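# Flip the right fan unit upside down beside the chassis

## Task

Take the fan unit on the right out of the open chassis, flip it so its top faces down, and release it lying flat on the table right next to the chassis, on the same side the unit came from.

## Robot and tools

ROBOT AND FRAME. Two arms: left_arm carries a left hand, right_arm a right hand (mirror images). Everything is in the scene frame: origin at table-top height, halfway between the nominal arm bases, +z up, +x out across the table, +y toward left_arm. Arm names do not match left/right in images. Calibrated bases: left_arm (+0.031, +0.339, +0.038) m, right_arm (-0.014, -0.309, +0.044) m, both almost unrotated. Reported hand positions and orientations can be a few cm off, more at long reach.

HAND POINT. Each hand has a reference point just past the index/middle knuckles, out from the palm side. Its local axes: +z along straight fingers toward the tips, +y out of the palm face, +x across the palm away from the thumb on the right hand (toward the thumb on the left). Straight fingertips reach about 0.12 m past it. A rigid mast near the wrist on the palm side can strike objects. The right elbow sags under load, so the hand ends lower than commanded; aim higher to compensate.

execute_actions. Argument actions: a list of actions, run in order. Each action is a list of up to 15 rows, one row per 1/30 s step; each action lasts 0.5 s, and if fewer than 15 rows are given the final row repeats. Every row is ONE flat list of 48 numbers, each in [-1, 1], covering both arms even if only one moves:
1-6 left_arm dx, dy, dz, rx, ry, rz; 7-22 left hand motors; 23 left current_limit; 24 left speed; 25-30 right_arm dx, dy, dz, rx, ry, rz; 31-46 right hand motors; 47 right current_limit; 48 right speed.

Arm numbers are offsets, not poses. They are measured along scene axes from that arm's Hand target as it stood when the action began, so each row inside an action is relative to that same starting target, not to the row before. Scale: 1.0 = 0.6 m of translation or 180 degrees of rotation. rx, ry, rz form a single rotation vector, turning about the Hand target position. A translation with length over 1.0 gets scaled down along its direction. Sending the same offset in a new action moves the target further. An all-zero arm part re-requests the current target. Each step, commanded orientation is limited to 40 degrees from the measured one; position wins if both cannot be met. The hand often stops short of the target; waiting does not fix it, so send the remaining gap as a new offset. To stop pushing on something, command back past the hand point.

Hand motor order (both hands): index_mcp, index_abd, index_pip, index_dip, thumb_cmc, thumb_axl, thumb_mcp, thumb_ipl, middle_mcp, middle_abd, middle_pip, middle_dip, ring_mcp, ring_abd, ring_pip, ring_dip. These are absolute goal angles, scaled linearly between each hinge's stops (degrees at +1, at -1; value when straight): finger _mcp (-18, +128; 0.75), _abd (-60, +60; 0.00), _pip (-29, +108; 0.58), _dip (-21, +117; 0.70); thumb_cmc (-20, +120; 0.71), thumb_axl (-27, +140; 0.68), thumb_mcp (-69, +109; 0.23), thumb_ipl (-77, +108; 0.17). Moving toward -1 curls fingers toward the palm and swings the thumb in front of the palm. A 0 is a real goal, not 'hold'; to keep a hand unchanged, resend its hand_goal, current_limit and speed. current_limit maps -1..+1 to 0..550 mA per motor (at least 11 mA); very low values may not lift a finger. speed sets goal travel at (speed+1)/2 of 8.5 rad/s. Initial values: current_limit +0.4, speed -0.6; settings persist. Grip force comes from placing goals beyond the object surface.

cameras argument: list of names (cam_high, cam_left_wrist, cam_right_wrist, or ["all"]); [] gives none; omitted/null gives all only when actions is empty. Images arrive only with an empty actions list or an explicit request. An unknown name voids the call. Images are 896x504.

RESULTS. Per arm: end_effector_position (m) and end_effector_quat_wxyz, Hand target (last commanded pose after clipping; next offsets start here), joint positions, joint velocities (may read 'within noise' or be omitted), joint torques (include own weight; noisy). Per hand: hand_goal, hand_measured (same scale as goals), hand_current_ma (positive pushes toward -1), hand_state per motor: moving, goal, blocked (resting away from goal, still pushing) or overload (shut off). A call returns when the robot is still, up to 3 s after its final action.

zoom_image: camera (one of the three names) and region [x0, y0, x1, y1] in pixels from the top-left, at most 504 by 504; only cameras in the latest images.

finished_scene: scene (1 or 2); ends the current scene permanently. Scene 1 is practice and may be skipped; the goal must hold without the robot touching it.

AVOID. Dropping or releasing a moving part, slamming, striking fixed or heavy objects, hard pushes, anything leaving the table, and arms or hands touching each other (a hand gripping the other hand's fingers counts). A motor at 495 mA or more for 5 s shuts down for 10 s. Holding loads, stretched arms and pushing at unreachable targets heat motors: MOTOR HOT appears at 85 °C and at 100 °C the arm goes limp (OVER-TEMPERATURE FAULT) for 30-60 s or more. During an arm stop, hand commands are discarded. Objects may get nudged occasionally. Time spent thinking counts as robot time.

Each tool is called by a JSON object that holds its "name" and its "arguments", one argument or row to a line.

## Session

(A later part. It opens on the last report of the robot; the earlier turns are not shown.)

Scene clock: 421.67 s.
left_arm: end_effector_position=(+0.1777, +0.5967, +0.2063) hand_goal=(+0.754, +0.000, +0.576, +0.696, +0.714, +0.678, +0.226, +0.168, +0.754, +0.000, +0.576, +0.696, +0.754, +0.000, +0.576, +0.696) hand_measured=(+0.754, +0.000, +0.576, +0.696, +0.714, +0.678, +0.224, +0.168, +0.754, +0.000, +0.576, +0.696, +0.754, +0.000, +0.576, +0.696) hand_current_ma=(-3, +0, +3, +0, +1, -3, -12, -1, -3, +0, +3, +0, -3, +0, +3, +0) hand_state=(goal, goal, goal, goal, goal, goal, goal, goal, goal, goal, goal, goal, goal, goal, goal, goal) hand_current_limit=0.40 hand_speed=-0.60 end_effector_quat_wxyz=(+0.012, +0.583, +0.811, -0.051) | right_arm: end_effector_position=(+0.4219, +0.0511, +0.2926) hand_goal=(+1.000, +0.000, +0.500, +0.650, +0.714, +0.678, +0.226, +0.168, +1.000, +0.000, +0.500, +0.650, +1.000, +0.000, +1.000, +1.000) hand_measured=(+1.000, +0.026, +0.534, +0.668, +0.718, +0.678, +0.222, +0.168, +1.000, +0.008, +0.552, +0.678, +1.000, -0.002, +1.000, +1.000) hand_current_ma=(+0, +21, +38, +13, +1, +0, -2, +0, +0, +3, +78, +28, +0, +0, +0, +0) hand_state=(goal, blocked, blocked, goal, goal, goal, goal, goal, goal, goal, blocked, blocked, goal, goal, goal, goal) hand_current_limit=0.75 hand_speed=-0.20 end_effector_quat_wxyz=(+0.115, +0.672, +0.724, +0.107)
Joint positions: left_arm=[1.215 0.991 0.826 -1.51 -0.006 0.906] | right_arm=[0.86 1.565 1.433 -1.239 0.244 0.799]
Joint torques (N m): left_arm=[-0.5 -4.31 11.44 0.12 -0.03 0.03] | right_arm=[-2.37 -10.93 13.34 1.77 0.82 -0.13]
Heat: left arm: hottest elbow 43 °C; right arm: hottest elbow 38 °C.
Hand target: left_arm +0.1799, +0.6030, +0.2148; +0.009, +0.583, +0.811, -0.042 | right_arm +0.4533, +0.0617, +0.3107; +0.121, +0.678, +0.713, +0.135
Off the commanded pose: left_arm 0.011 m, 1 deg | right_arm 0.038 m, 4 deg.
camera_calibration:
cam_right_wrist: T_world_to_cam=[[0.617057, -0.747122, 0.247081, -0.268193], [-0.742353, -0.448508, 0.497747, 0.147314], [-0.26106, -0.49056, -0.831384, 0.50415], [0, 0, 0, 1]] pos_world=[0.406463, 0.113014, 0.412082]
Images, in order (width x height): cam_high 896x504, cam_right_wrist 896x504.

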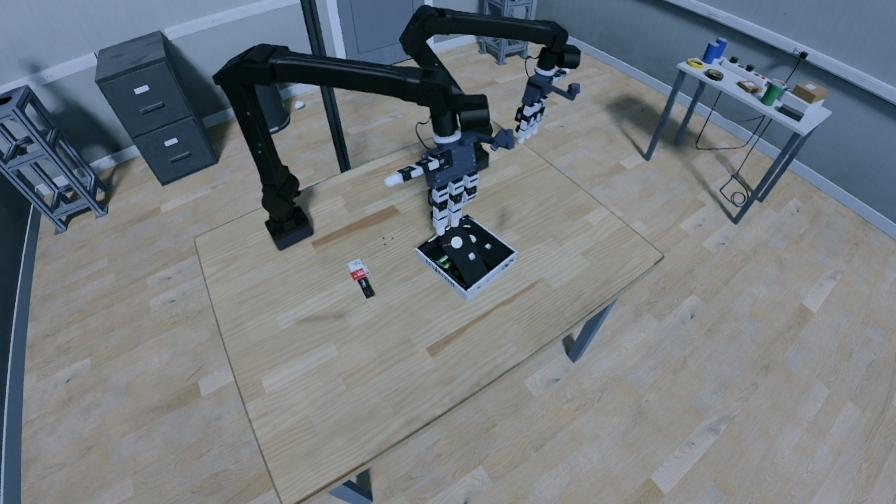

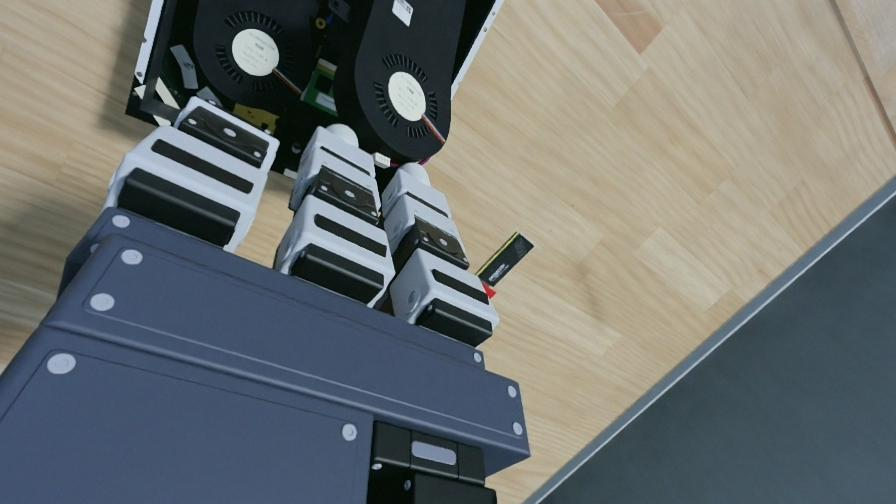

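{"name": "execute_actions", "arguments": {
  "actions": [
    [[0,0,0,0,0,0,0.754,0,0.576,0.696,0.714,0.678,0.226,0.168,0.754,0,0.576,0.696,0.754,0,0.576,0.696,0.4,-0.6,0.022,0.002,0.015,0,0,0,1,0,0.5,0.65,0.714,0.678,0.226,0.168,1,0,0.5,0.65,1,0,1,1,0.75,-0.2]]
  ],
  "cameras": ["cam_right_wrist","cam_high"]
}}

{"name": "zoom_image", "arguments": {
  "camera": "cam_high",
  "region": [400, 195, 520, 295]
}}

{"name": "zoom_image", "arguments": {
  "camera": "cam_right_wrist",
  "region": [280, 0, 520, 200]
}}

Scene clock: 422.83 s.
left_arm: end_effector_position=(+0.1777, +0.5967, +0.2063) hand_goal=(+0.754, +0.000, +0.576, +0.696, +0.714, +0.678, +0.226, +0.168, +0.754, +0.000, +0.576, +0.696, +0.754, +0.000, +0.576, +0.696) hand_measured=(+0.754, +0.000, +0.576, +0.696, +0.714, +0.678, +0.224, +0.168, +0.754, +0.000, +0.576, +0.696, +0.754, +0.000, +0.576, +0.696) hand_current_ma=(-3, +0, +3, +0, +1, -3, -12, -1, -3, +0, +3, +0, -3, +0, +3, +0) hand_state=(goal, goal, goal, goal, goal, goal, goal, goal, goal, goal, goal, goal, goal, goal, goal, goal) hand_current_limit=0.40 hand_speed=-0.60 end_effector_quat_wxyz=(+0.012, +0.583, +0.811, -0.051) | right_arm: end_effector_position=(+0.4399, +0.0509, +0.3150) hand_goal=(+1.000, +0.000, +0.500, +0.650, +0.714, +0.678, +0.226, +0.168, +1.000, +0.000, +0.500, +0.650, +1.000, +0.000, +1.000, +1.000) hand_measured=(+1.000, +0.042, +0.544, +0.672, +0.718, +0.678, +0.222, +0.168, +1.000, +0.006, +0.544, +0.676, +1.000, -0.002, +1.000, +1.000) hand_current_ma=(+0, +45, +61, +20, +1, +0, -2, +0, +0, +2, +61, +25, +0, +0, +0, +0) hand_state=(goal, blocked, blocked, blocked, goal, goal, goal, goal, goal, goal, blocked, blocked, goal, goal, goal, goal) hand_current_limit=0.75 hand_speed=-0.20 end_effector_quat_wxyz=(+0.118, +0.674, +0.719, +0.119)
Joint positions: left_arm=[1.215 0.991 0.826 -1.51 -0.006 0.906] | right_arm=[0.834 1.577 1.497 -1.26 0.249 0.78]
Joint torques (N m): left_arm=[-0.44 -4.19 11.44 0.14 -0.02 0.04] | right_arm=[-1.79 -10.4 12.57 1.74 0.5 -0.11]
Heat: left arm: hottest elbow 43 °C; right arm: hottest elbow 39 °C.
Hand target: left_arm +0.1799, +0.6030, +0.2148; +0.009, +0.583, +0.811, -0.042 | right_arm +0.4665, +0.0629, +0.3198; +0.121, +0.678, +0.713, +0.135
Off the commanded pose: left_arm 0.011 m, 1 deg | right_arm 0.030 m, 2 deg.
camera_calibration:
cam_right_wrist: T_world_to_cam=[[0.605408, -0.755704, 0.249785, -0.280272], [-0.756956, -0.449699, 0.474119, 0.16333], [-0.245966, -0.476111, -0.844286, 0.524131], [0, 0, 0, 1]] pos_world=[0.422231, 0.111192, 0.435086]
Images, in order (width x height): cam_high 896x504, cam_right_wrist 896x504.

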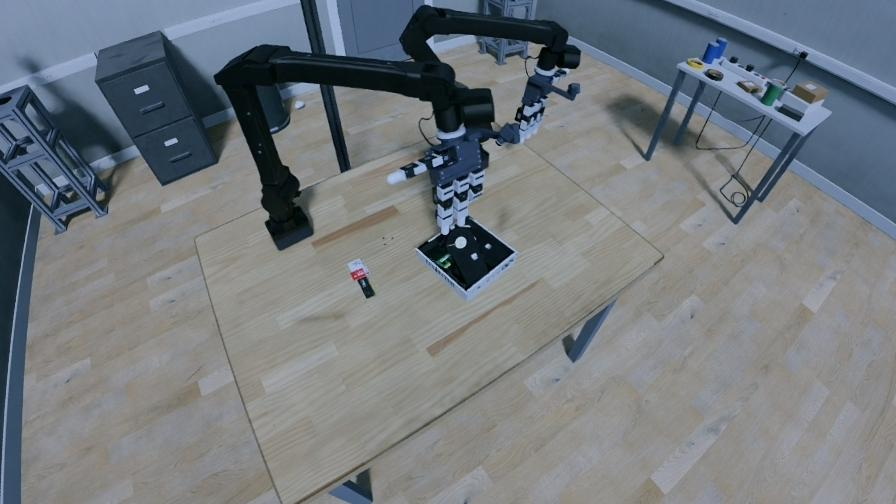

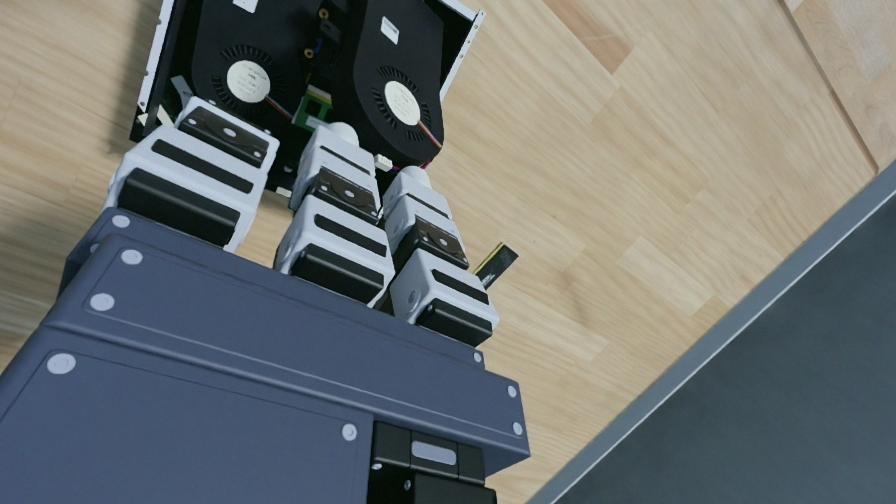

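Scaled by 4.200.

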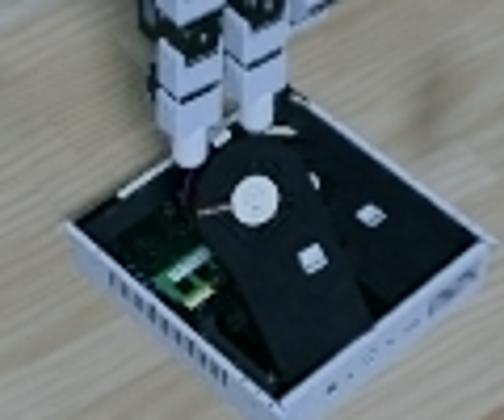

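Scaled by 2.100.

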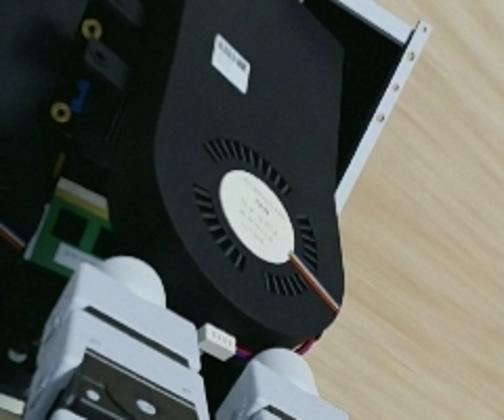

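{"name": "execute_actions", "arguments": {
  "actions": [
    [[0,0,0,0,0,0,0.754,0,0.576,0.696,0.714,0.678,0.226,0.168,0.754,0,0.576,0.696,0.754,0,0.576,0.696,0.4,-0.6,0.022,0.0,0.014,0,0,0,1,0,0.5,0.65,0.714,0.678,0.226,0.168,1,0,0.5,0.65,1,0,1,1,0.75,-0.2]]
  ],
  "cameras": ["cam_right_wrist","cam_high"]
}}

{"name": "zoom_image", "arguments": {
  "camera": "cam_high",
  "region": [400, 195, 520, 295]
}}

{"name": "zoom_image", "arguments": {
  "camera": "cam_right_wrist",
  "region": [280, 0, 520, 200]
}}

Scene clock: 424.23 s.
left_arm: end_effector_position=(+0.1777, +0.5967, +0.2063) hand_goal=(+0.754, +0.000, +0.576, +0.696, +0.714, +0.678, +0.226, +0.168, +0.754, +0.000, +0.576, +0.696, +0.754, +0.000, +0.576, +0.696) hand_measured=(+0.754, +0.000, +0.576, +0.696, +0.714, +0.678, +0.224, +0.168, +0.754, +0.000, +0.576, +0.696, +0.754, +0.000, +0.576, +0.696) hand_current_ma=(-3, +0, +3, +0, +1, -3, -12, -1, -3, +0, +3, +0, -3, +0, +3, +0) hand_state=(goal, goal, goal, goal, goal, goal, goal, goal, goal, goal, goal, goal, goal, goal, goal, goal) hand_current_limit=0.40 hand_speed=-0.60 end_effector_quat_wxyz=(+0.012, +0.583, +0.811, -0.051) | right_arm: end_effector_position=(+0.4582, +0.0499, +0.3309) hand_goal=(+1.000, +0.000, +0.500, +0.650, +0.714, +0.678, +0.226, +0.168, +1.000, +0.000, +0.500, +0.650, +1.000, +0.000, +1.000, +1.000) hand_measured=(+1.000, +0.048, +0.550, +0.674, +0.718, +0.678, +0.222, +0.168, +1.000, +0.002, +0.520, +0.662, +1.000, -0.002, +1.000, +1.000) hand_current_ma=(+0, +55, +71, +23, +1, +0, -2, +0, +0, +0, +17, +8, +0, +0, +0, +0) hand_state=(goal, blocked, blocked, blocked, goal, goal, goal, goal, goal, goal, blocked, goal, goal, goal, goal, goal) hand_current_limit=0.75 hand_speed=-0.20 end_effector_quat_wxyz=(+0.122, +0.676, +0.716, +0.127)
Joint positions: left_arm=[1.215 0.991 0.826 -1.51 -0.006 0.906] | right_arm=[0.808 1.596 1.554 -1.277 0.251 0.758]
Joint torques (N m): left_arm=[-0.56 -4.13 11.4 0.14 -0.02 0.03] | right_arm=[-1.14 -10.23 12.04 1.58 0.21 -0.09]
Heat: left arm: hottest elbow 43 °C; right arm: hottest elbow 39 °C.
Hand target: left_arm +0.1799, +0.6030, +0.2148; +0.009, +0.583, +0.811, -0.042 | right_arm +0.4796, +0.0630, +0.3281; +0.121, +0.677, +0.713, +0.135
Off the commanded pose: left_arm 0.011 m, 1 deg | right_arm 0.025 m, 1 deg.
camera_calibration:
cam_right_wrist: T_world_to_cam=[[0.596528, -0.761336, 0.254011, -0.293127], [-0.767482, -0.448526, 0.458034, 0.179299], [-0.234787, -0.468179, -0.851871, 0.538528], [0, 0, 0, 1]] pos_world=[0.438907, 0.10938, 0.451089]
Images, in order (width x height): cam_high 896x504, cam_right_wrist 896x504.

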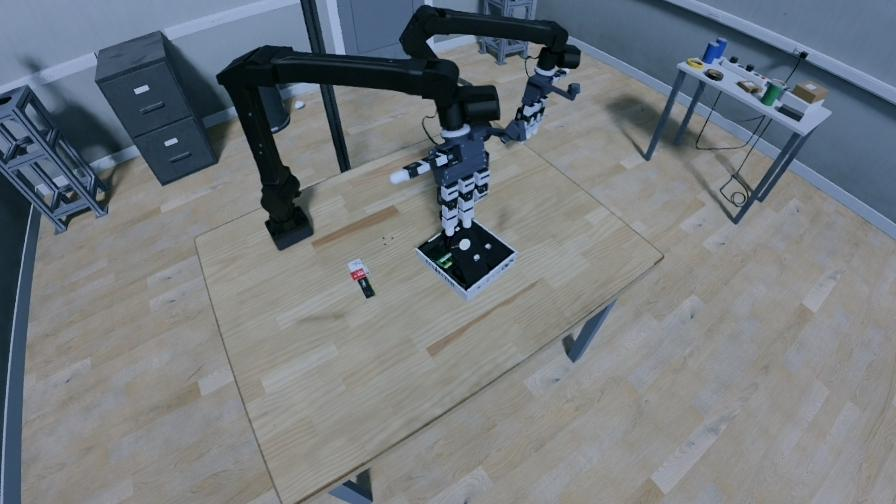

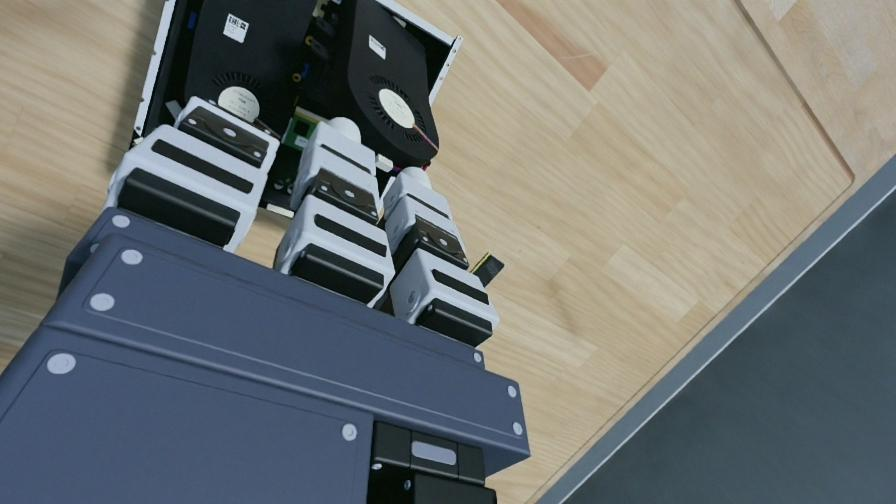

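Scaled by 4.200.

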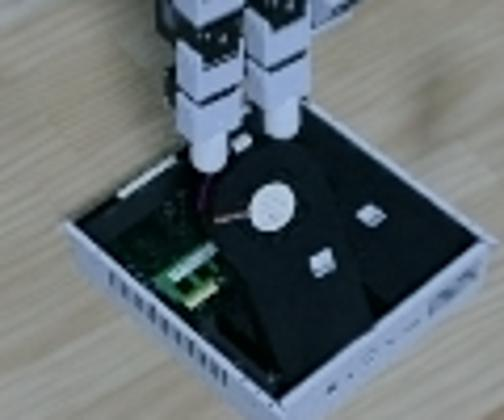

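Scaled by 2.100.

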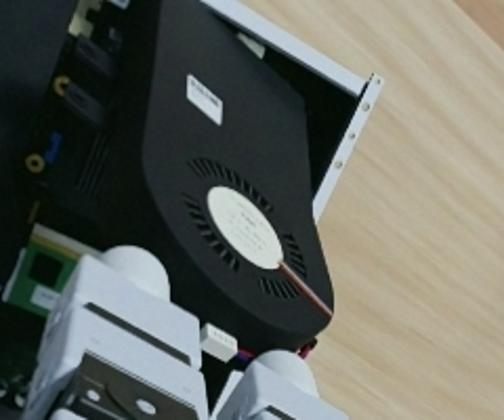

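{"name": "execute_actions", "arguments": {
  "actions": [
    [[0,0,0,0,0,0,0.754,0,0.576,0.696,0.714,0.678,0.226,0.168,0.754,0,0.576,0.696,0.754,0,0.576,0.696,0.4,-0.6,0.035,0.0,0.012,0,0,0,1,0,0.5,0.65,0.714,0.678,0.226,0.168,1,0,0.5,0.65,1,0,1,1,0.75,-0.2]]
  ],
  "cameras": ["cam_right_wrist","cam_high"]
}}

{"name": "zoom_image", "arguments": {
  "camera": "cam_high",
  "region": [400, 195, 520, 295]
}}

{"name": "zoom_image", "arguments": {
  "camera": "cam_right_wrist",
  "region": [280, 0, 520, 200]
}}

Scene clock: 425.53 s.
left_arm: end_effector_position=(+0.1777, +0.5967, +0.2063) hand_goal=(+0.754, +0.000, +0.576, +0.696, +0.714, +0.678, +0.226, +0.168, +0.754, +0.000, +0.576, +0.696, +0.754, +0.000, +0.576, +0.696) hand_measured=(+0.754, +0.000, +0.576, +0.696, +0.714, +0.678, +0.224, +0.168, +0.754, +0.000, +0.576, +0.696, +0.754, +0.000, +0.576, +0.696) hand_current_ma=(-3, +0, +3, +0, +1, -3, -12, -1, -3, +0, +3, +0, -3, +0, +3, +0) hand_state=(goal, goal, goal, goal, goal, goal, goal, goal, goal, goal, goal, goal, goal, goal, goal, goal) hand_current_limit=0.40 hand_speed=-0.60 end_effector_quat_wxyz=(+0.012, +0.583, +0.811, -0.051) | right_arm: end_effector_position=(+0.4877, +0.0528, +0.3220) hand_goal=(+1.000, +0.000, +0.500, +0.650, +0.714, +0.678, +0.226, +0.168, +1.000, +0.000, +0.500, +0.650, +1.000, +0.000, +1.000, +1.000) hand_measured=(+1.000, +0.004, +0.508, +0.654, +0.718, +0.678, +0.222, +0.168, +1.000, +0.002, +0.502, +0.652, +1.000, -0.002, +1.000, +1.000) hand_current_ma=(+0, +1, +3, +1, +1, +0, -2, +0, +0, +0, +1, +1, +0, +0, +0, +0) hand_state=(goal, goal, goal, goal, goal, goal, goal, goal, goal, goal, goal, goal, goal, goal, goal, goal) hand_current_limit=0.75 hand_speed=-0.20 end_effector_quat_wxyz=(+0.122, +0.679, +0.715, +0.118)
Joint positions: left_arm=[1.215 0.991 0.826 -1.51 -0.006 0.906] | right_arm=[0.77 1.666 1.623 -1.286 0.242 0.728]
Joint torques (N m): left_arm=[-0.44 -4.07 11.38 0.14 -0.02 0.04] | right_arm=[-0.5 -13.92 11.97 1.09 0.24 -0.09]
Heat: left arm: hottest elbow 43 °C; right arm: hottest elbow 39 °C.
Hand target: left_arm +0.1799, +0.6030, +0.2148; +0.009, +0.583, +0.811, -0.042 | right_arm +0.5007, +0.0629, +0.3354; +0.121, +0.678, +0.713, +0.135
Off the commanded pose: left_arm 0.011 m, 1 deg | right_arm 0.021 m, 2 deg.
camera_calibration:
cam_right_wrist: T_world_to_cam=[[0.594234, -0.762713, 0.255255, -0.305476], [-0.764475, -0.436998, 0.47393, 0.200148], [-0.249927, -0.476762, -0.842754, 0.544132], [0, 0, 0, 1]] pos_world=[0.470525, 0.113895, 0.441688]
Images, in order (width x height): cam_high 896x504, cam_right_wrist 896x504.

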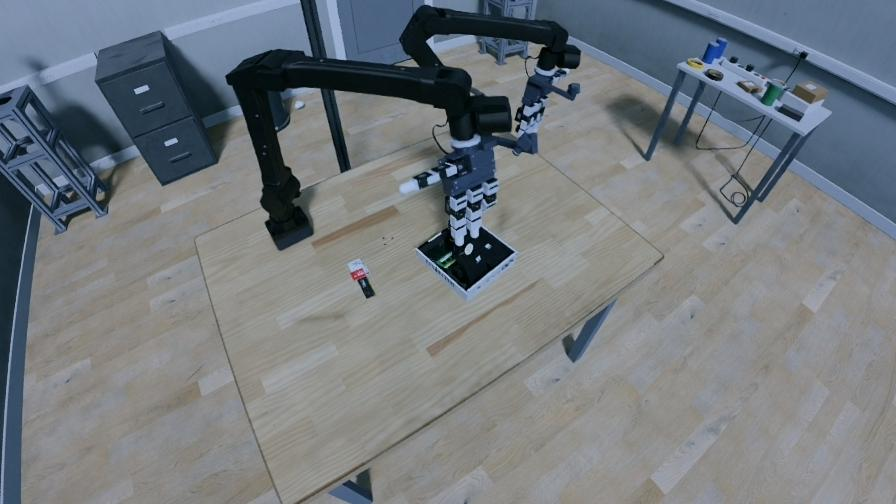

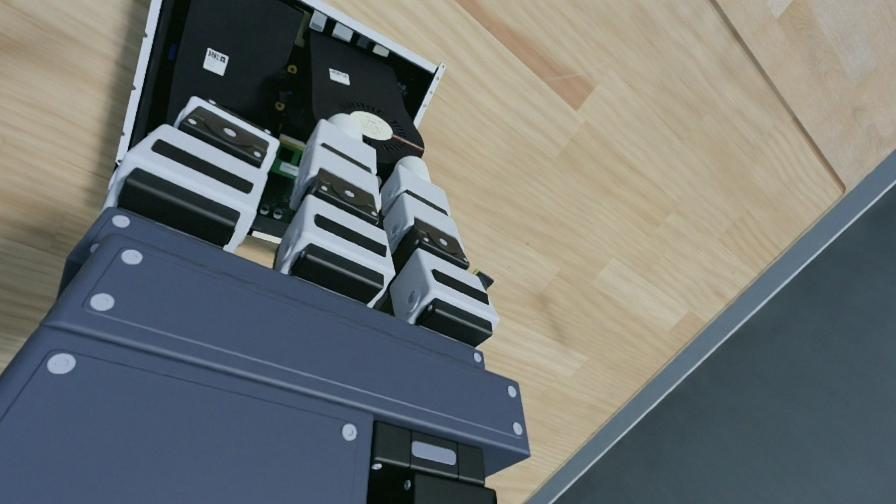

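Scaled by 4.200.

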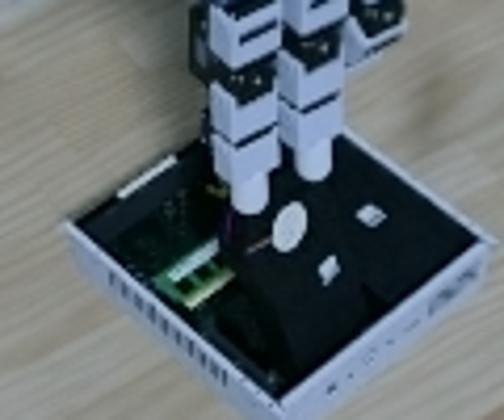

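Scaled by 2.100.

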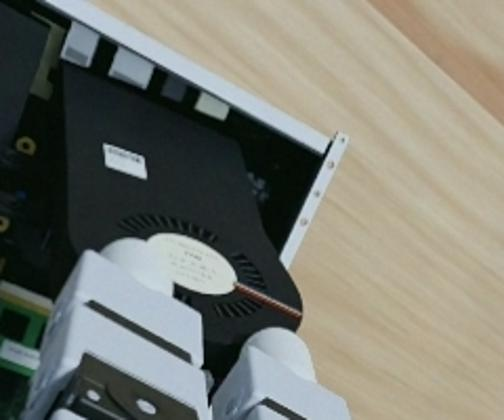

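{"name": "execute_actions", "arguments": {
  "actions": []
}}

{"name": "zoom_image", "arguments": {
  "camera": "cam_high",
  "region": [400, 155, 560, 295]
}}

{"name": "zoom_image", "arguments": {
  "camera": "cam_right_wrist",
  "region": [240, 0, 520, 240]
}}

Scene clock: 427.83 s.
left_arm: end_effector_position=(+0.1777, +0.5967, +0.2063) hand_goal=(+0.754, +0.000, +0.576, +0.696, +0.714, +0.678, +0.226, +0.168, +0.754, +0.000, +0.576, +0.696, +0.754, +0.000, +0.576, +0.696) hand_measured=(+0.754, +0.000, +0.576, +0.696, +0.714, +0.678, +0.224, +0.168, +0.754, +0.000, +0.576, +0.696, +0.754, +0.000, +0.576, +0.696) hand_current_ma=(-3, +0, +3, +0, +1, -3, -12, -1, -3, +0, +3, +0, -3, +0, +3, +0) hand_state=(goal, goal, goal, goal, goal, goal, goal, goal, goal, goal, goal, goal, goal, goal, goal, goal) hand_current_limit=0.40 hand_speed=-0.60 end_effector_quat_wxyz=(+0.012, +0.583, +0.811, -0.051) | right_arm: end_effector_position=(+0.4877, +0.0528, +0.3220) hand_goal=(+1.000, +0.000, +0.500, +0.650, +0.714, +0.678, +0.226, +0.168, +1.000, +0.000, +0.500, +0.650, +1.000, +0.000, +1.000, +1.000) hand_measured=(+1.000, +0.004, +0.508, +0.654, +0.718, +0.678, +0.222, +0.168, +1.000, +0.002, +0.502, +0.652, +1.000, -0.002, +1.000, +1.000) hand_current_ma=(+0, +1, +3, +1, +1, +0, -2, +0, +0, +0, +1, +1, +0, +0, +0, +0) hand_state=(goal, goal, goal, goal, goal, goal, goal, goal, goal, goal, goal, goal, goal, goal, goal, goal) hand_current_limit=0.75 hand_speed=-0.20 end_effector_quat_wxyz=(+0.122, +0.679, +0.715, +0.118)
Joint positions: left_arm=[1.215 0.991 0.826 -1.51 -0.006 0.906] | right_arm=[0.77 1.666 1.623 -1.286 0.242 0.728]
Joint velocities: within noise
Joint torques (N m): left_arm=[-0.44 -4.19 11.37 0.17 -0.02 0.03] | right_arm=[-0.38 -13.8 11.97 1.09 0.24 -0.09]
Heat: left arm: hottest elbow 43 °C; right arm: hottest elbow 39 °C.
Hand target: left_arm +0.1799, +0.6030, +0.2148; +0.009, +0.583, +0.811, -0.042 | right_arm +0.5007, +0.0629, +0.3354; +0.121, +0.678, +0.713, +0.135
Off the commanded pose: left_arm 0.011 m, 1 deg | right_arm 0.021 m, 2 deg.
camera_calibration:
cam_right_wrist: T_world_to_cam=[[0.594234, -0.762713, 0.255255, -0.305476], [-0.764475, -0.436998, 0.47393, 0.200148], [-0.249927, -0.476762, -0.842754, 0.544132], [0, 0, 0, 1]] pos_world=[0.470525, 0.113895, 0.441688]

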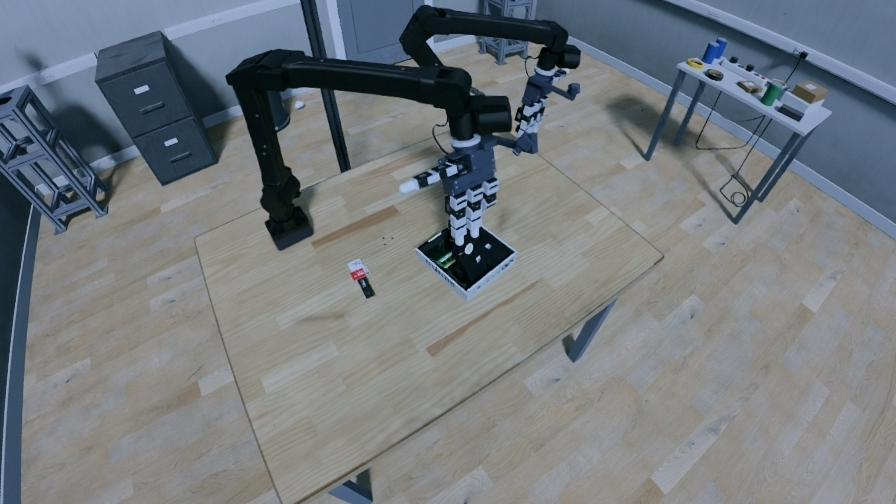

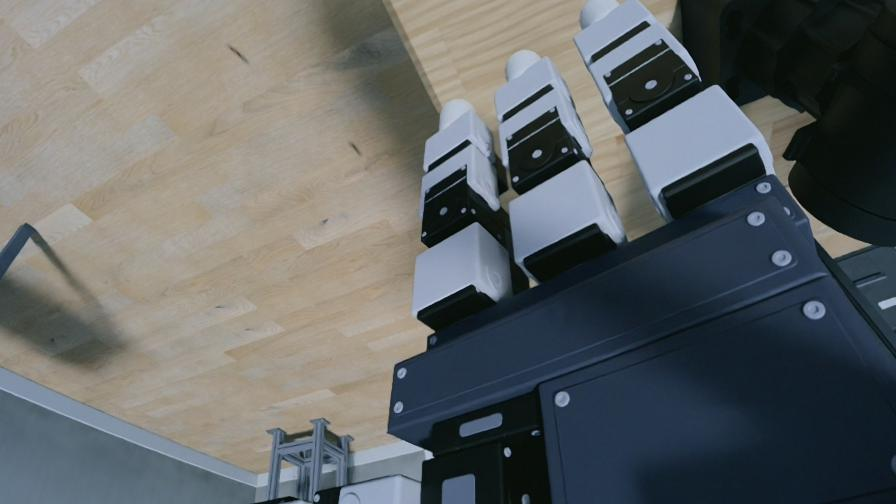

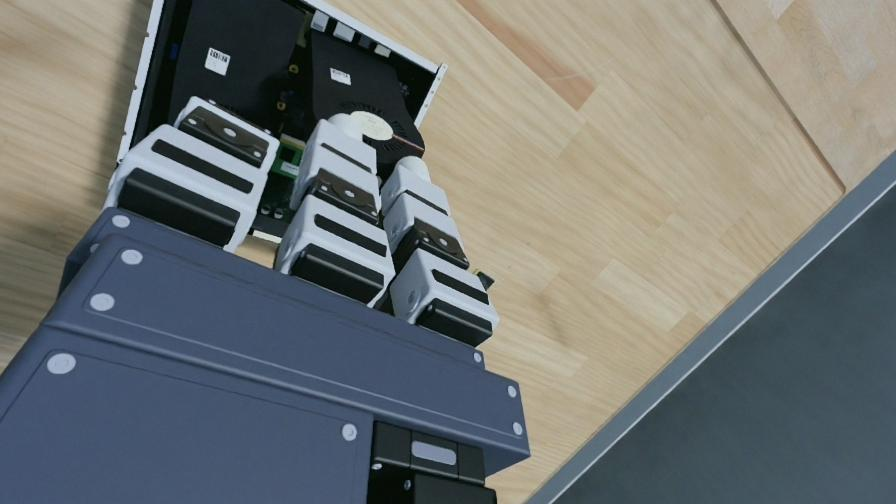

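Scaled by 3.150.

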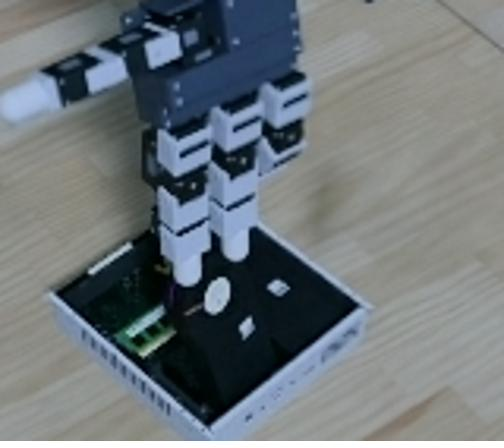

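Scaled by 1.800.

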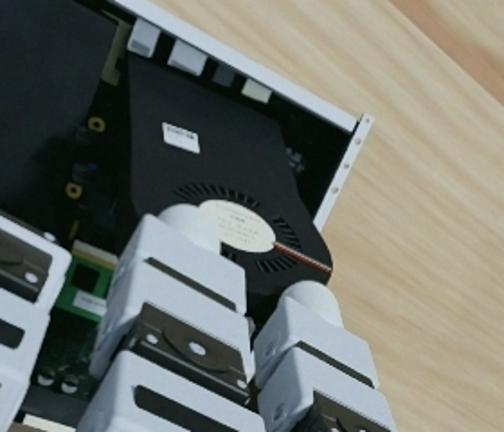

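{"name": "execute_actions", "arguments": {
  "actions": [
    [[0,0,0,0,0,0,0.754,0,0.576,0.696,0.714,0.678,0.226,0.168,0.754,0,0.576,0.696,0.754,0,0.576,0.696,0.4,-0.6,0.008,0,-0.035,0,0,0,1,0,0.5,0.65,0.714,0.678,0.226,0.168,1,0,0.5,0.65,1,0,1,1,0.75,-0.2]]
  ],
  "cameras": ["cam_high","cam_right_wrist"]
}}

{"name": "zoom_image", "arguments": {
  "camera": "cam_high",
  "region": [400, 195, 520, 295]
}}

{"name": "zoom_image", "arguments": {
  "camera": "cam_right_wrist",
  "region": [240, 0, 520, 240]
}}

Scene clock: 436.90 s.
left_arm: end_effector_position=(+0.1777, +0.5967, +0.2063) hand_goal=(+0.754, +0.000, +0.576, +0.696, +0.714, +0.678, +0.226, +0.168, +0.754, +0.000, +0.576, +0.696, +0.754, +0.000, +0.576, +0.696) hand_measured=(+0.754, +0.000, +0.576, +0.696, +0.714, +0.678, +0.224, +0.168, +0.754, +0.000, +0.576, +0.696, +0.754, +0.000, +0.576, +0.696) hand_current_ma=(-3, +0, +3, +0, +1, -3, -12, -1, -3, +0, +3, +0, -3, +0, +3, +0) hand_state=(goal, goal, goal, goal, goal, goal, goal, goal, goal, goal, goal, goal, goal, goal, goal, goal) hand_current_limit=0.40 hand_speed=-0.60 end_effector_quat_wxyz=(+0.012, +0.583, +0.811, -0.051) | right_arm: end_effector_position=(+0.4943, +0.0574, +0.3265) hand_goal=(+1.000, +0.000, +0.500, +0.650, +0.714, +0.678, +0.226, +0.168, +1.000, +0.000, +0.500, +0.650, +1.000, +0.000, +1.000, +1.000) hand_measured=(+1.000, +0.022, +0.508, +0.654, +0.718, +0.678, +0.222, +0.168, +1.000, +0.002, +0.502, +0.652, +1.000, -0.002, +1.000, +1.000) hand_current_ma=(+0, +14, +3, +1, +1, +0, -2, +0, +0, +0, +1, +1, +0, +0, +0, +0) hand_state=(goal, blocked, goal, goal, goal, goal, goal, goal, goal, goal, goal, goal, goal, goal, goal, goal) hand_current_limit=0.75 hand_speed=-0.20 end_effector_quat_wxyz=(+0.125, +0.676, +0.714, +0.135)
Joint positions: left_arm=[1.215 0.991 0.826 -1.51 -0.006 0.906] | right_arm=[0.768 1.666 1.623 -1.249 0.247 0.718]
Joint torques (N m): left_arm=[-0.5 -4.13 11.43 0.16 -0.02 0.04] | right_arm=[-0.79 -12.98 9.21 1.74 0.01 -0.05]
Heat: left arm: hottest elbow 43 °C; right arm: hottest elbow 41 °C.
Hand target: left_arm +0.1799, +0.6030, +0.2148; +0.009, +0.583, +0.811, -0.042 | right_arm +0.5055, +0.0630, +0.3144; +0.121, +0.678, +0.713, +0.135
Off the commanded pose: left_arm 0.011 m, 1 deg | right_arm 0.017 m, 1 deg.
camera_calibration:
cam_right_wrist: T_world_to_cam=[[0.591602, -0.764187, 0.256953, -0.306103], [-0.774927, -0.451032, 0.442785, 0.22128], [-0.222476, -0.461072, -0.859021, 0.542614], [0, 0, 0, 1]] pos_world=[0.473286, 0.116068, 0.446791]
Images, in order (width x height): cam_high 896x504, cam_right_wrist 896x504.

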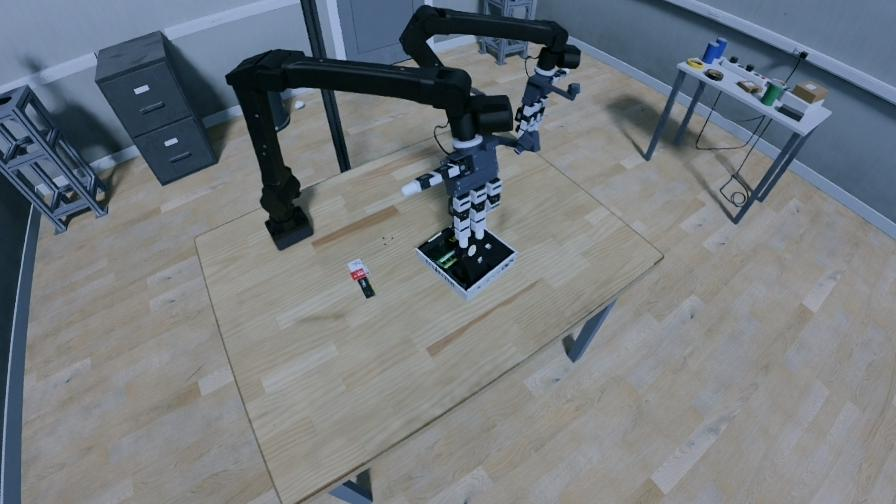

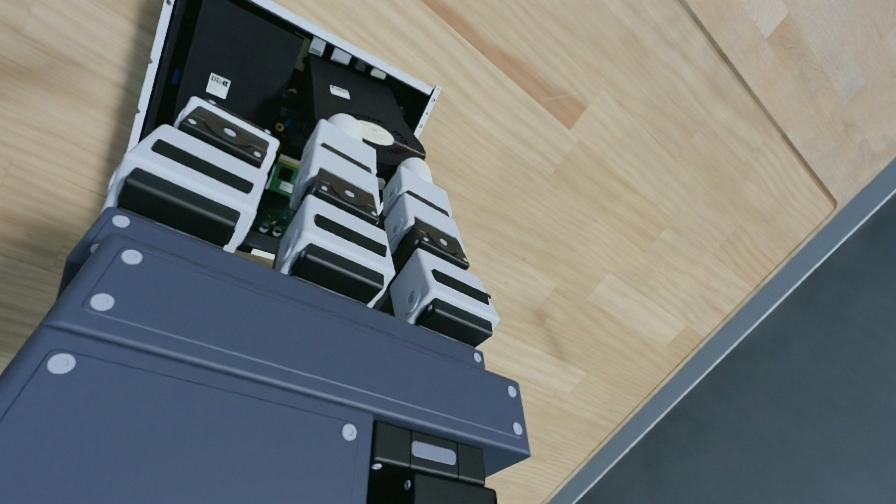

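Scaled by 4.200.

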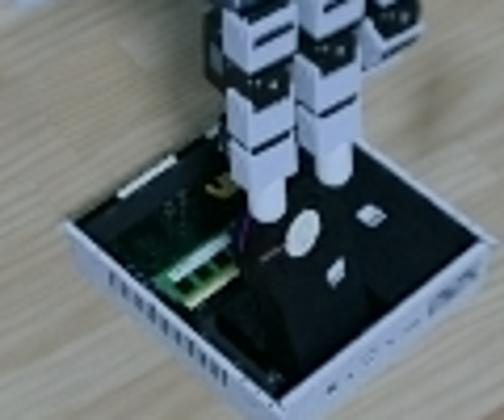

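Scaled by 1.800.

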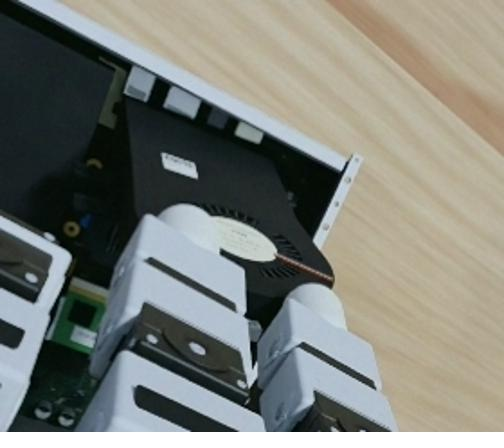

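{"name": "execute_actions", "arguments": {
  "actions": [
    [[0,0,0,0,0,0,0.754,0,0.576,0.696,0.714,0.678,0.226,0.168,0.754,0,0.576,0.696,0.754,0,0.576,0.696,0.4,-0.6,0.01,0,-0.03,0,0,0,1,0,0.5,0.65,0.714,0.678,0.226,0.168,1,0,0.5,0.65,1,0,1,1,0.75,-0.2]]
  ],
  "cameras": ["cam_high","cam_right_wrist"]
}}

{"name": "zoom_image", "arguments": {
  "camera": "cam_high",
  "region": [400, 195, 520, 295]
}}

{"name": "zoom_image", "arguments": {
  "camera": "cam_right_wrist",
  "region": [240, 0, 520, 240]
}}

Scene clock: 438.10 s.
left_arm: end_effector_position=(+0.1777, +0.5967, +0.2063) hand_goal=(+0.754, +0.000, +0.576, +0.696, +0.714, +0.678, +0.226, +0.168, +0.754, +0.000, +0.576, +0.696, +0.754, +0.000, +0.576, +0.696) hand_measured=(+0.754, +0.000, +0.576, +0.696, +0.714, +0.678, +0.224, +0.168, +0.754, +0.000, +0.576, +0.696, +0.754, +0.000, +0.576, +0.696) hand_current_ma=(-3, +0, +3, +0, +1, -3, -12, -1, -3, +0, +3, +0, -3, +0, +3, +0) hand_state=(goal, goal, goal, goal, goal, goal, goal, goal, goal, goal, goal, goal, goal, goal, goal, goal) hand_current_limit=0.40 hand_speed=-0.60 end_effector_quat_wxyz=(+0.012, +0.583, +0.811, -0.051) | right_arm: end_effector_position=(+0.5058, +0.0586, +0.3319) hand_goal=(+1.000, +0.000, +0.500, +0.650, +0.714, +0.678, +0.226, +0.168, +1.000, +0.000, +0.500, +0.650, +1.000, +0.000, +1.000, +1.000) hand_measured=(+0.994, +0.032, +0.496, +0.648, +0.718, +0.678, +0.222, +0.168, +1.000, +0.002, +0.502, +0.652, +1.000, -0.002, +1.000, +1.000) hand_current_ma=(-3, +29, -2, +0, +1, +0, -2, +0, +0, +0, +1, +1, +0, +0, +0, +0) hand_state=(goal, blocked, goal, goal, goal, goal, goal, goal, goal, goal, goal, goal, goal, goal, goal, goal) hand_current_limit=0.75 hand_speed=-0.20 end_effector_quat_wxyz=(+0.128, +0.676, +0.708, +0.156)
Joint positions: left_arm=[1.215 0.991 0.826 -1.51 -0.006 0.906] | right_arm=[0.756 1.667 1.623 -1.202 0.25 0.708]
Joint torques (N m): left_arm=[-0.44 -4.31 11.44 0.13 -0.03 0.03] | right_arm=[-0.38 -12.1 7.06 1.69 -0.18 -0.04]
Heat: left arm: hottest elbow 43 °C; right arm: hottest elbow 41 °C.
Hand target: left_arm +0.1799, +0.6030, +0.2148; +0.009, +0.583, +0.811, -0.042 | right_arm +0.5114, +0.0630, +0.2965; +0.121, +0.677, +0.713, +0.135
Off the commanded pose: left_arm 0.011 m, 1 deg | right_arm 0.036 m, 3 deg.
camera_calibration:
cam_right_wrist: T_world_to_cam=[[0.579477, -0.773625, 0.256342, -0.306558], [-0.791615, -0.459503, 0.402743, 0.250469], [-0.193783, -0.436305, -0.878685, 0.540904], [0, 0, 0, 1]] pos_world=[0.480736, 0.113929, 0.452993]
Images, in order (width x height): cam_high 896x504, cam_right_wrist 896x504.

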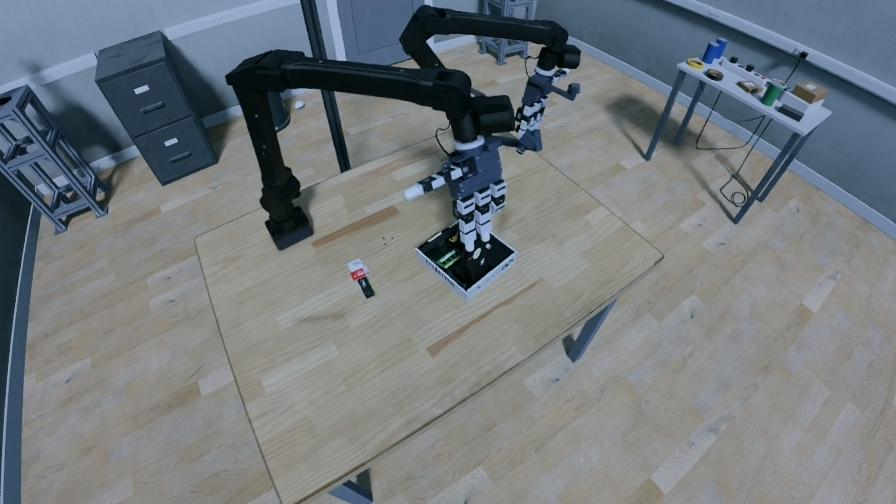

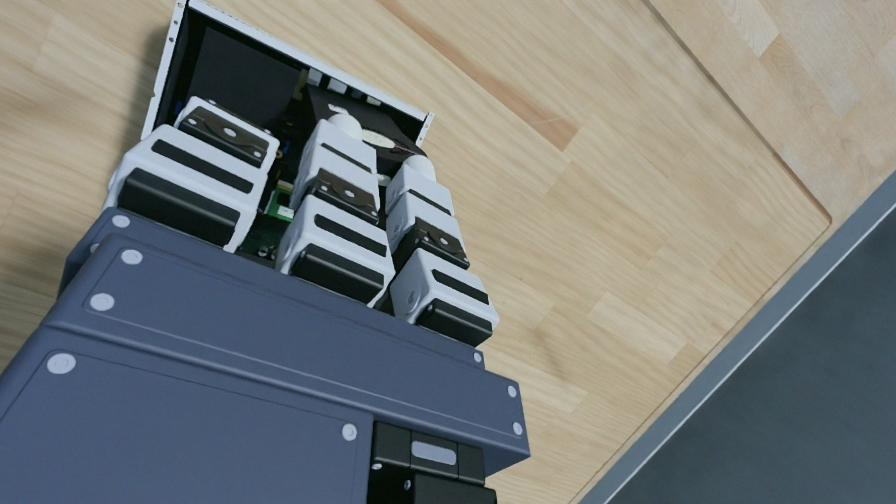

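Scaled by 4.200.

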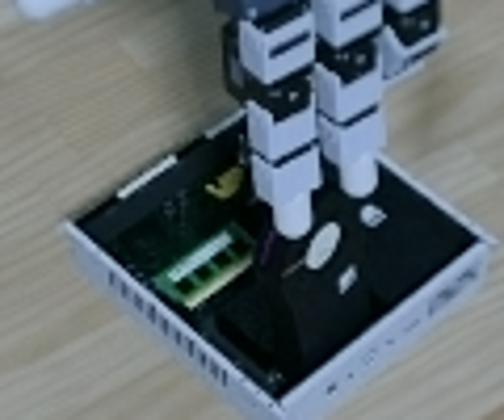

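Scaled by 1.800.

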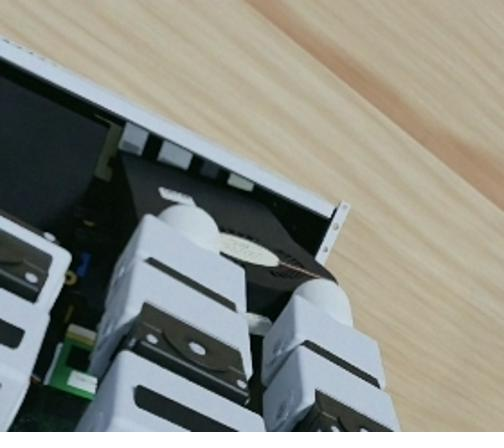

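{"name": "execute_actions", "arguments": {
  "actions": [
    [[0,0,0,0,0,0,0.754,0,0.576,0.696,0.714,0.678,0.226,0.168,0.754,0,0.576,0.696,0.754,0,0.576,0.696,0.4,-0.6,0.008,0,0,0,0,0,1,0,0.5,0.65,0.714,0.678,0.226,0.168,1,0,0.5,0.65,1,0,1,1,0.75,-0.2]]
  ],
  "cameras": ["cam_high","cam_right_wrist"]
}}

{"name": "zoom_image", "arguments": {
  "camera": "cam_high",
  "region": [400, 195, 520, 295]
}}

{"name": "zoom_image", "arguments": {
  "camera": "cam_right_wrist",
  "region": [240, 0, 520, 240]
}}

Scene clock: 439.57 s.
left_arm: end_effector_position=(+0.1777, +0.5967, +0.2063) hand_goal=(+0.754, +0.000, +0.576, +0.696, +0.714, +0.678, +0.226, +0.168, +0.754, +0.000, +0.576, +0.696, +0.754, +0.000, +0.576, +0.696) hand_measured=(+0.754, +0.000, +0.576, +0.696, +0.714, +0.678, +0.224, +0.168, +0.754, +0.000, +0.576, +0.696, +0.754, +0.000, +0.576, +0.696) hand_current_ma=(-3, +0, +3, +0, +1, -3, -12, -1, -3, +0, +3, +0, -3, +0, +3, +0) hand_state=(goal, goal, goal, goal, goal, goal, goal, goal, goal, goal, goal, goal, goal, goal, goal, goal) hand_current_limit=0.40 hand_speed=-0.60 end_effector_quat_wxyz=(+0.012, +0.583, +0.811, -0.051) | right_arm: end_effector_position=(+0.5075, +0.0585, +0.3312) hand_goal=(+1.000, +0.000, +0.500, +0.650, +0.714, +0.678, +0.226, +0.168, +1.000, +0.000, +0.500, +0.650, +1.000, +0.000, +1.000, +1.000) hand_measured=(+0.990, +0.032, +0.492, +0.646, +0.718, +0.678, +0.222, +0.168, +1.000, +0.002, +0.502, +0.652, +1.000, -0.002, +1.000, +1.000) hand_current_ma=(-6, +29, -4, -1, +1, +0, -2, +0, +0, +0, +1, +1, +0, +0, +0, +0) hand_state=(goal, blocked, goal, goal, goal, goal, goal, goal, goal, goal, goal, goal, goal, goal, goal, goal) hand_current_limit=0.75 hand_speed=-0.20 end_effector_quat_wxyz=(+0.129, +0.675, +0.709, +0.157)
Joint positions: left_arm=[1.215 0.991 0.826 -1.51 -0.006 0.906] | right_arm=[0.754 1.668 1.623 -1.199 0.25 0.701]
Joint torques (N m): left_arm=[-0.5 -4.19 11.43 0.14 -0.03 0.04] | right_arm=[-0.73 -11.63 7.83 1.55 -0.25 -0.02]
Heat: left arm: hottest elbow 43 °C; right arm: hottest elbow 41 °C.
Hand target: left_arm +0.1799, +0.6030, +0.2148; +0.009, +0.583, +0.811, -0.042 | right_arm +0.5163, +0.0630, +0.2964; +0.121, +0.677, +0.713, +0.135
Off the commanded pose: left_arm 0.011 m, 1 deg | right_arm 0.036 m, 3 deg.
camera_calibration:
cam_right_wrist: T_world_to_cam=[[0.581893, -0.771107, 0.258447, -0.309564], [-0.790528, -0.461684, 0.402384, 0.251787], [-0.19096, -0.438454, -0.878233, 0.539153], [0, 0, 0, 1]] pos_world=[0.482135, 0.113932, 0.452193]
Images, in order (width x height): cam_high 896x504, cam_right_wrist 896x504.

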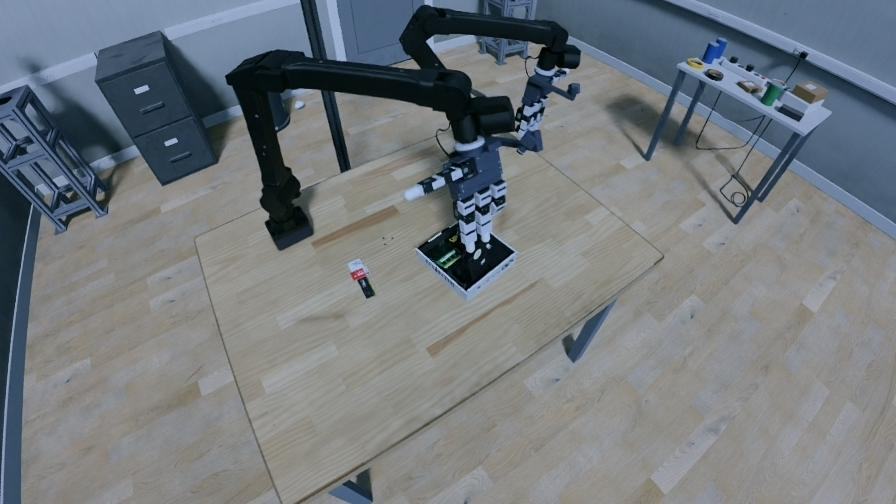

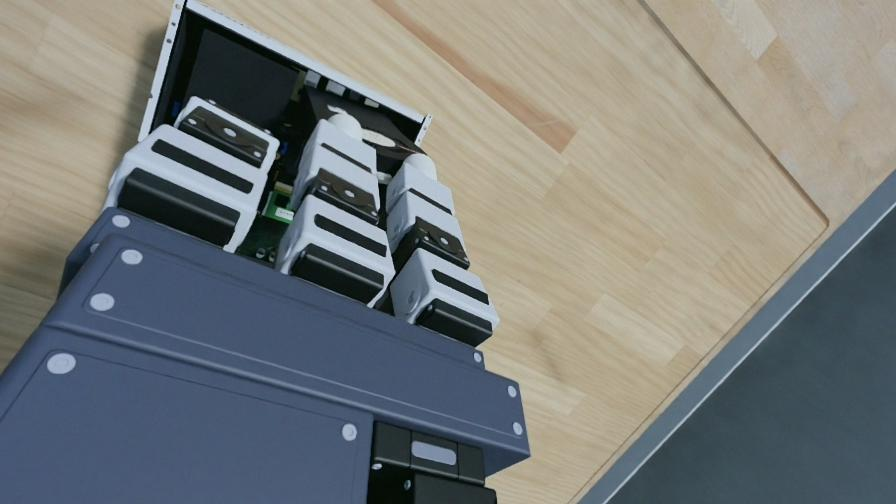

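Scaled by 4.200.

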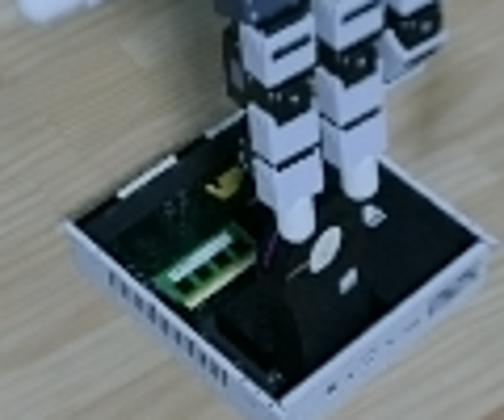

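Scaled by 1.800.

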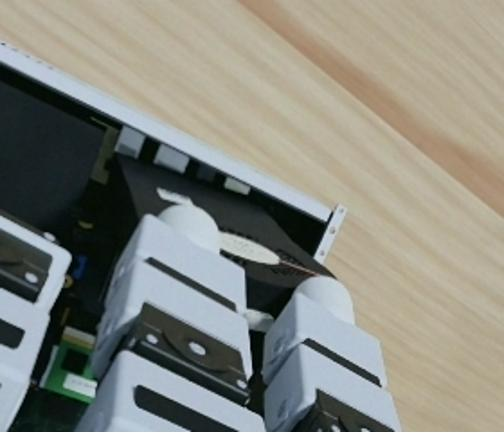

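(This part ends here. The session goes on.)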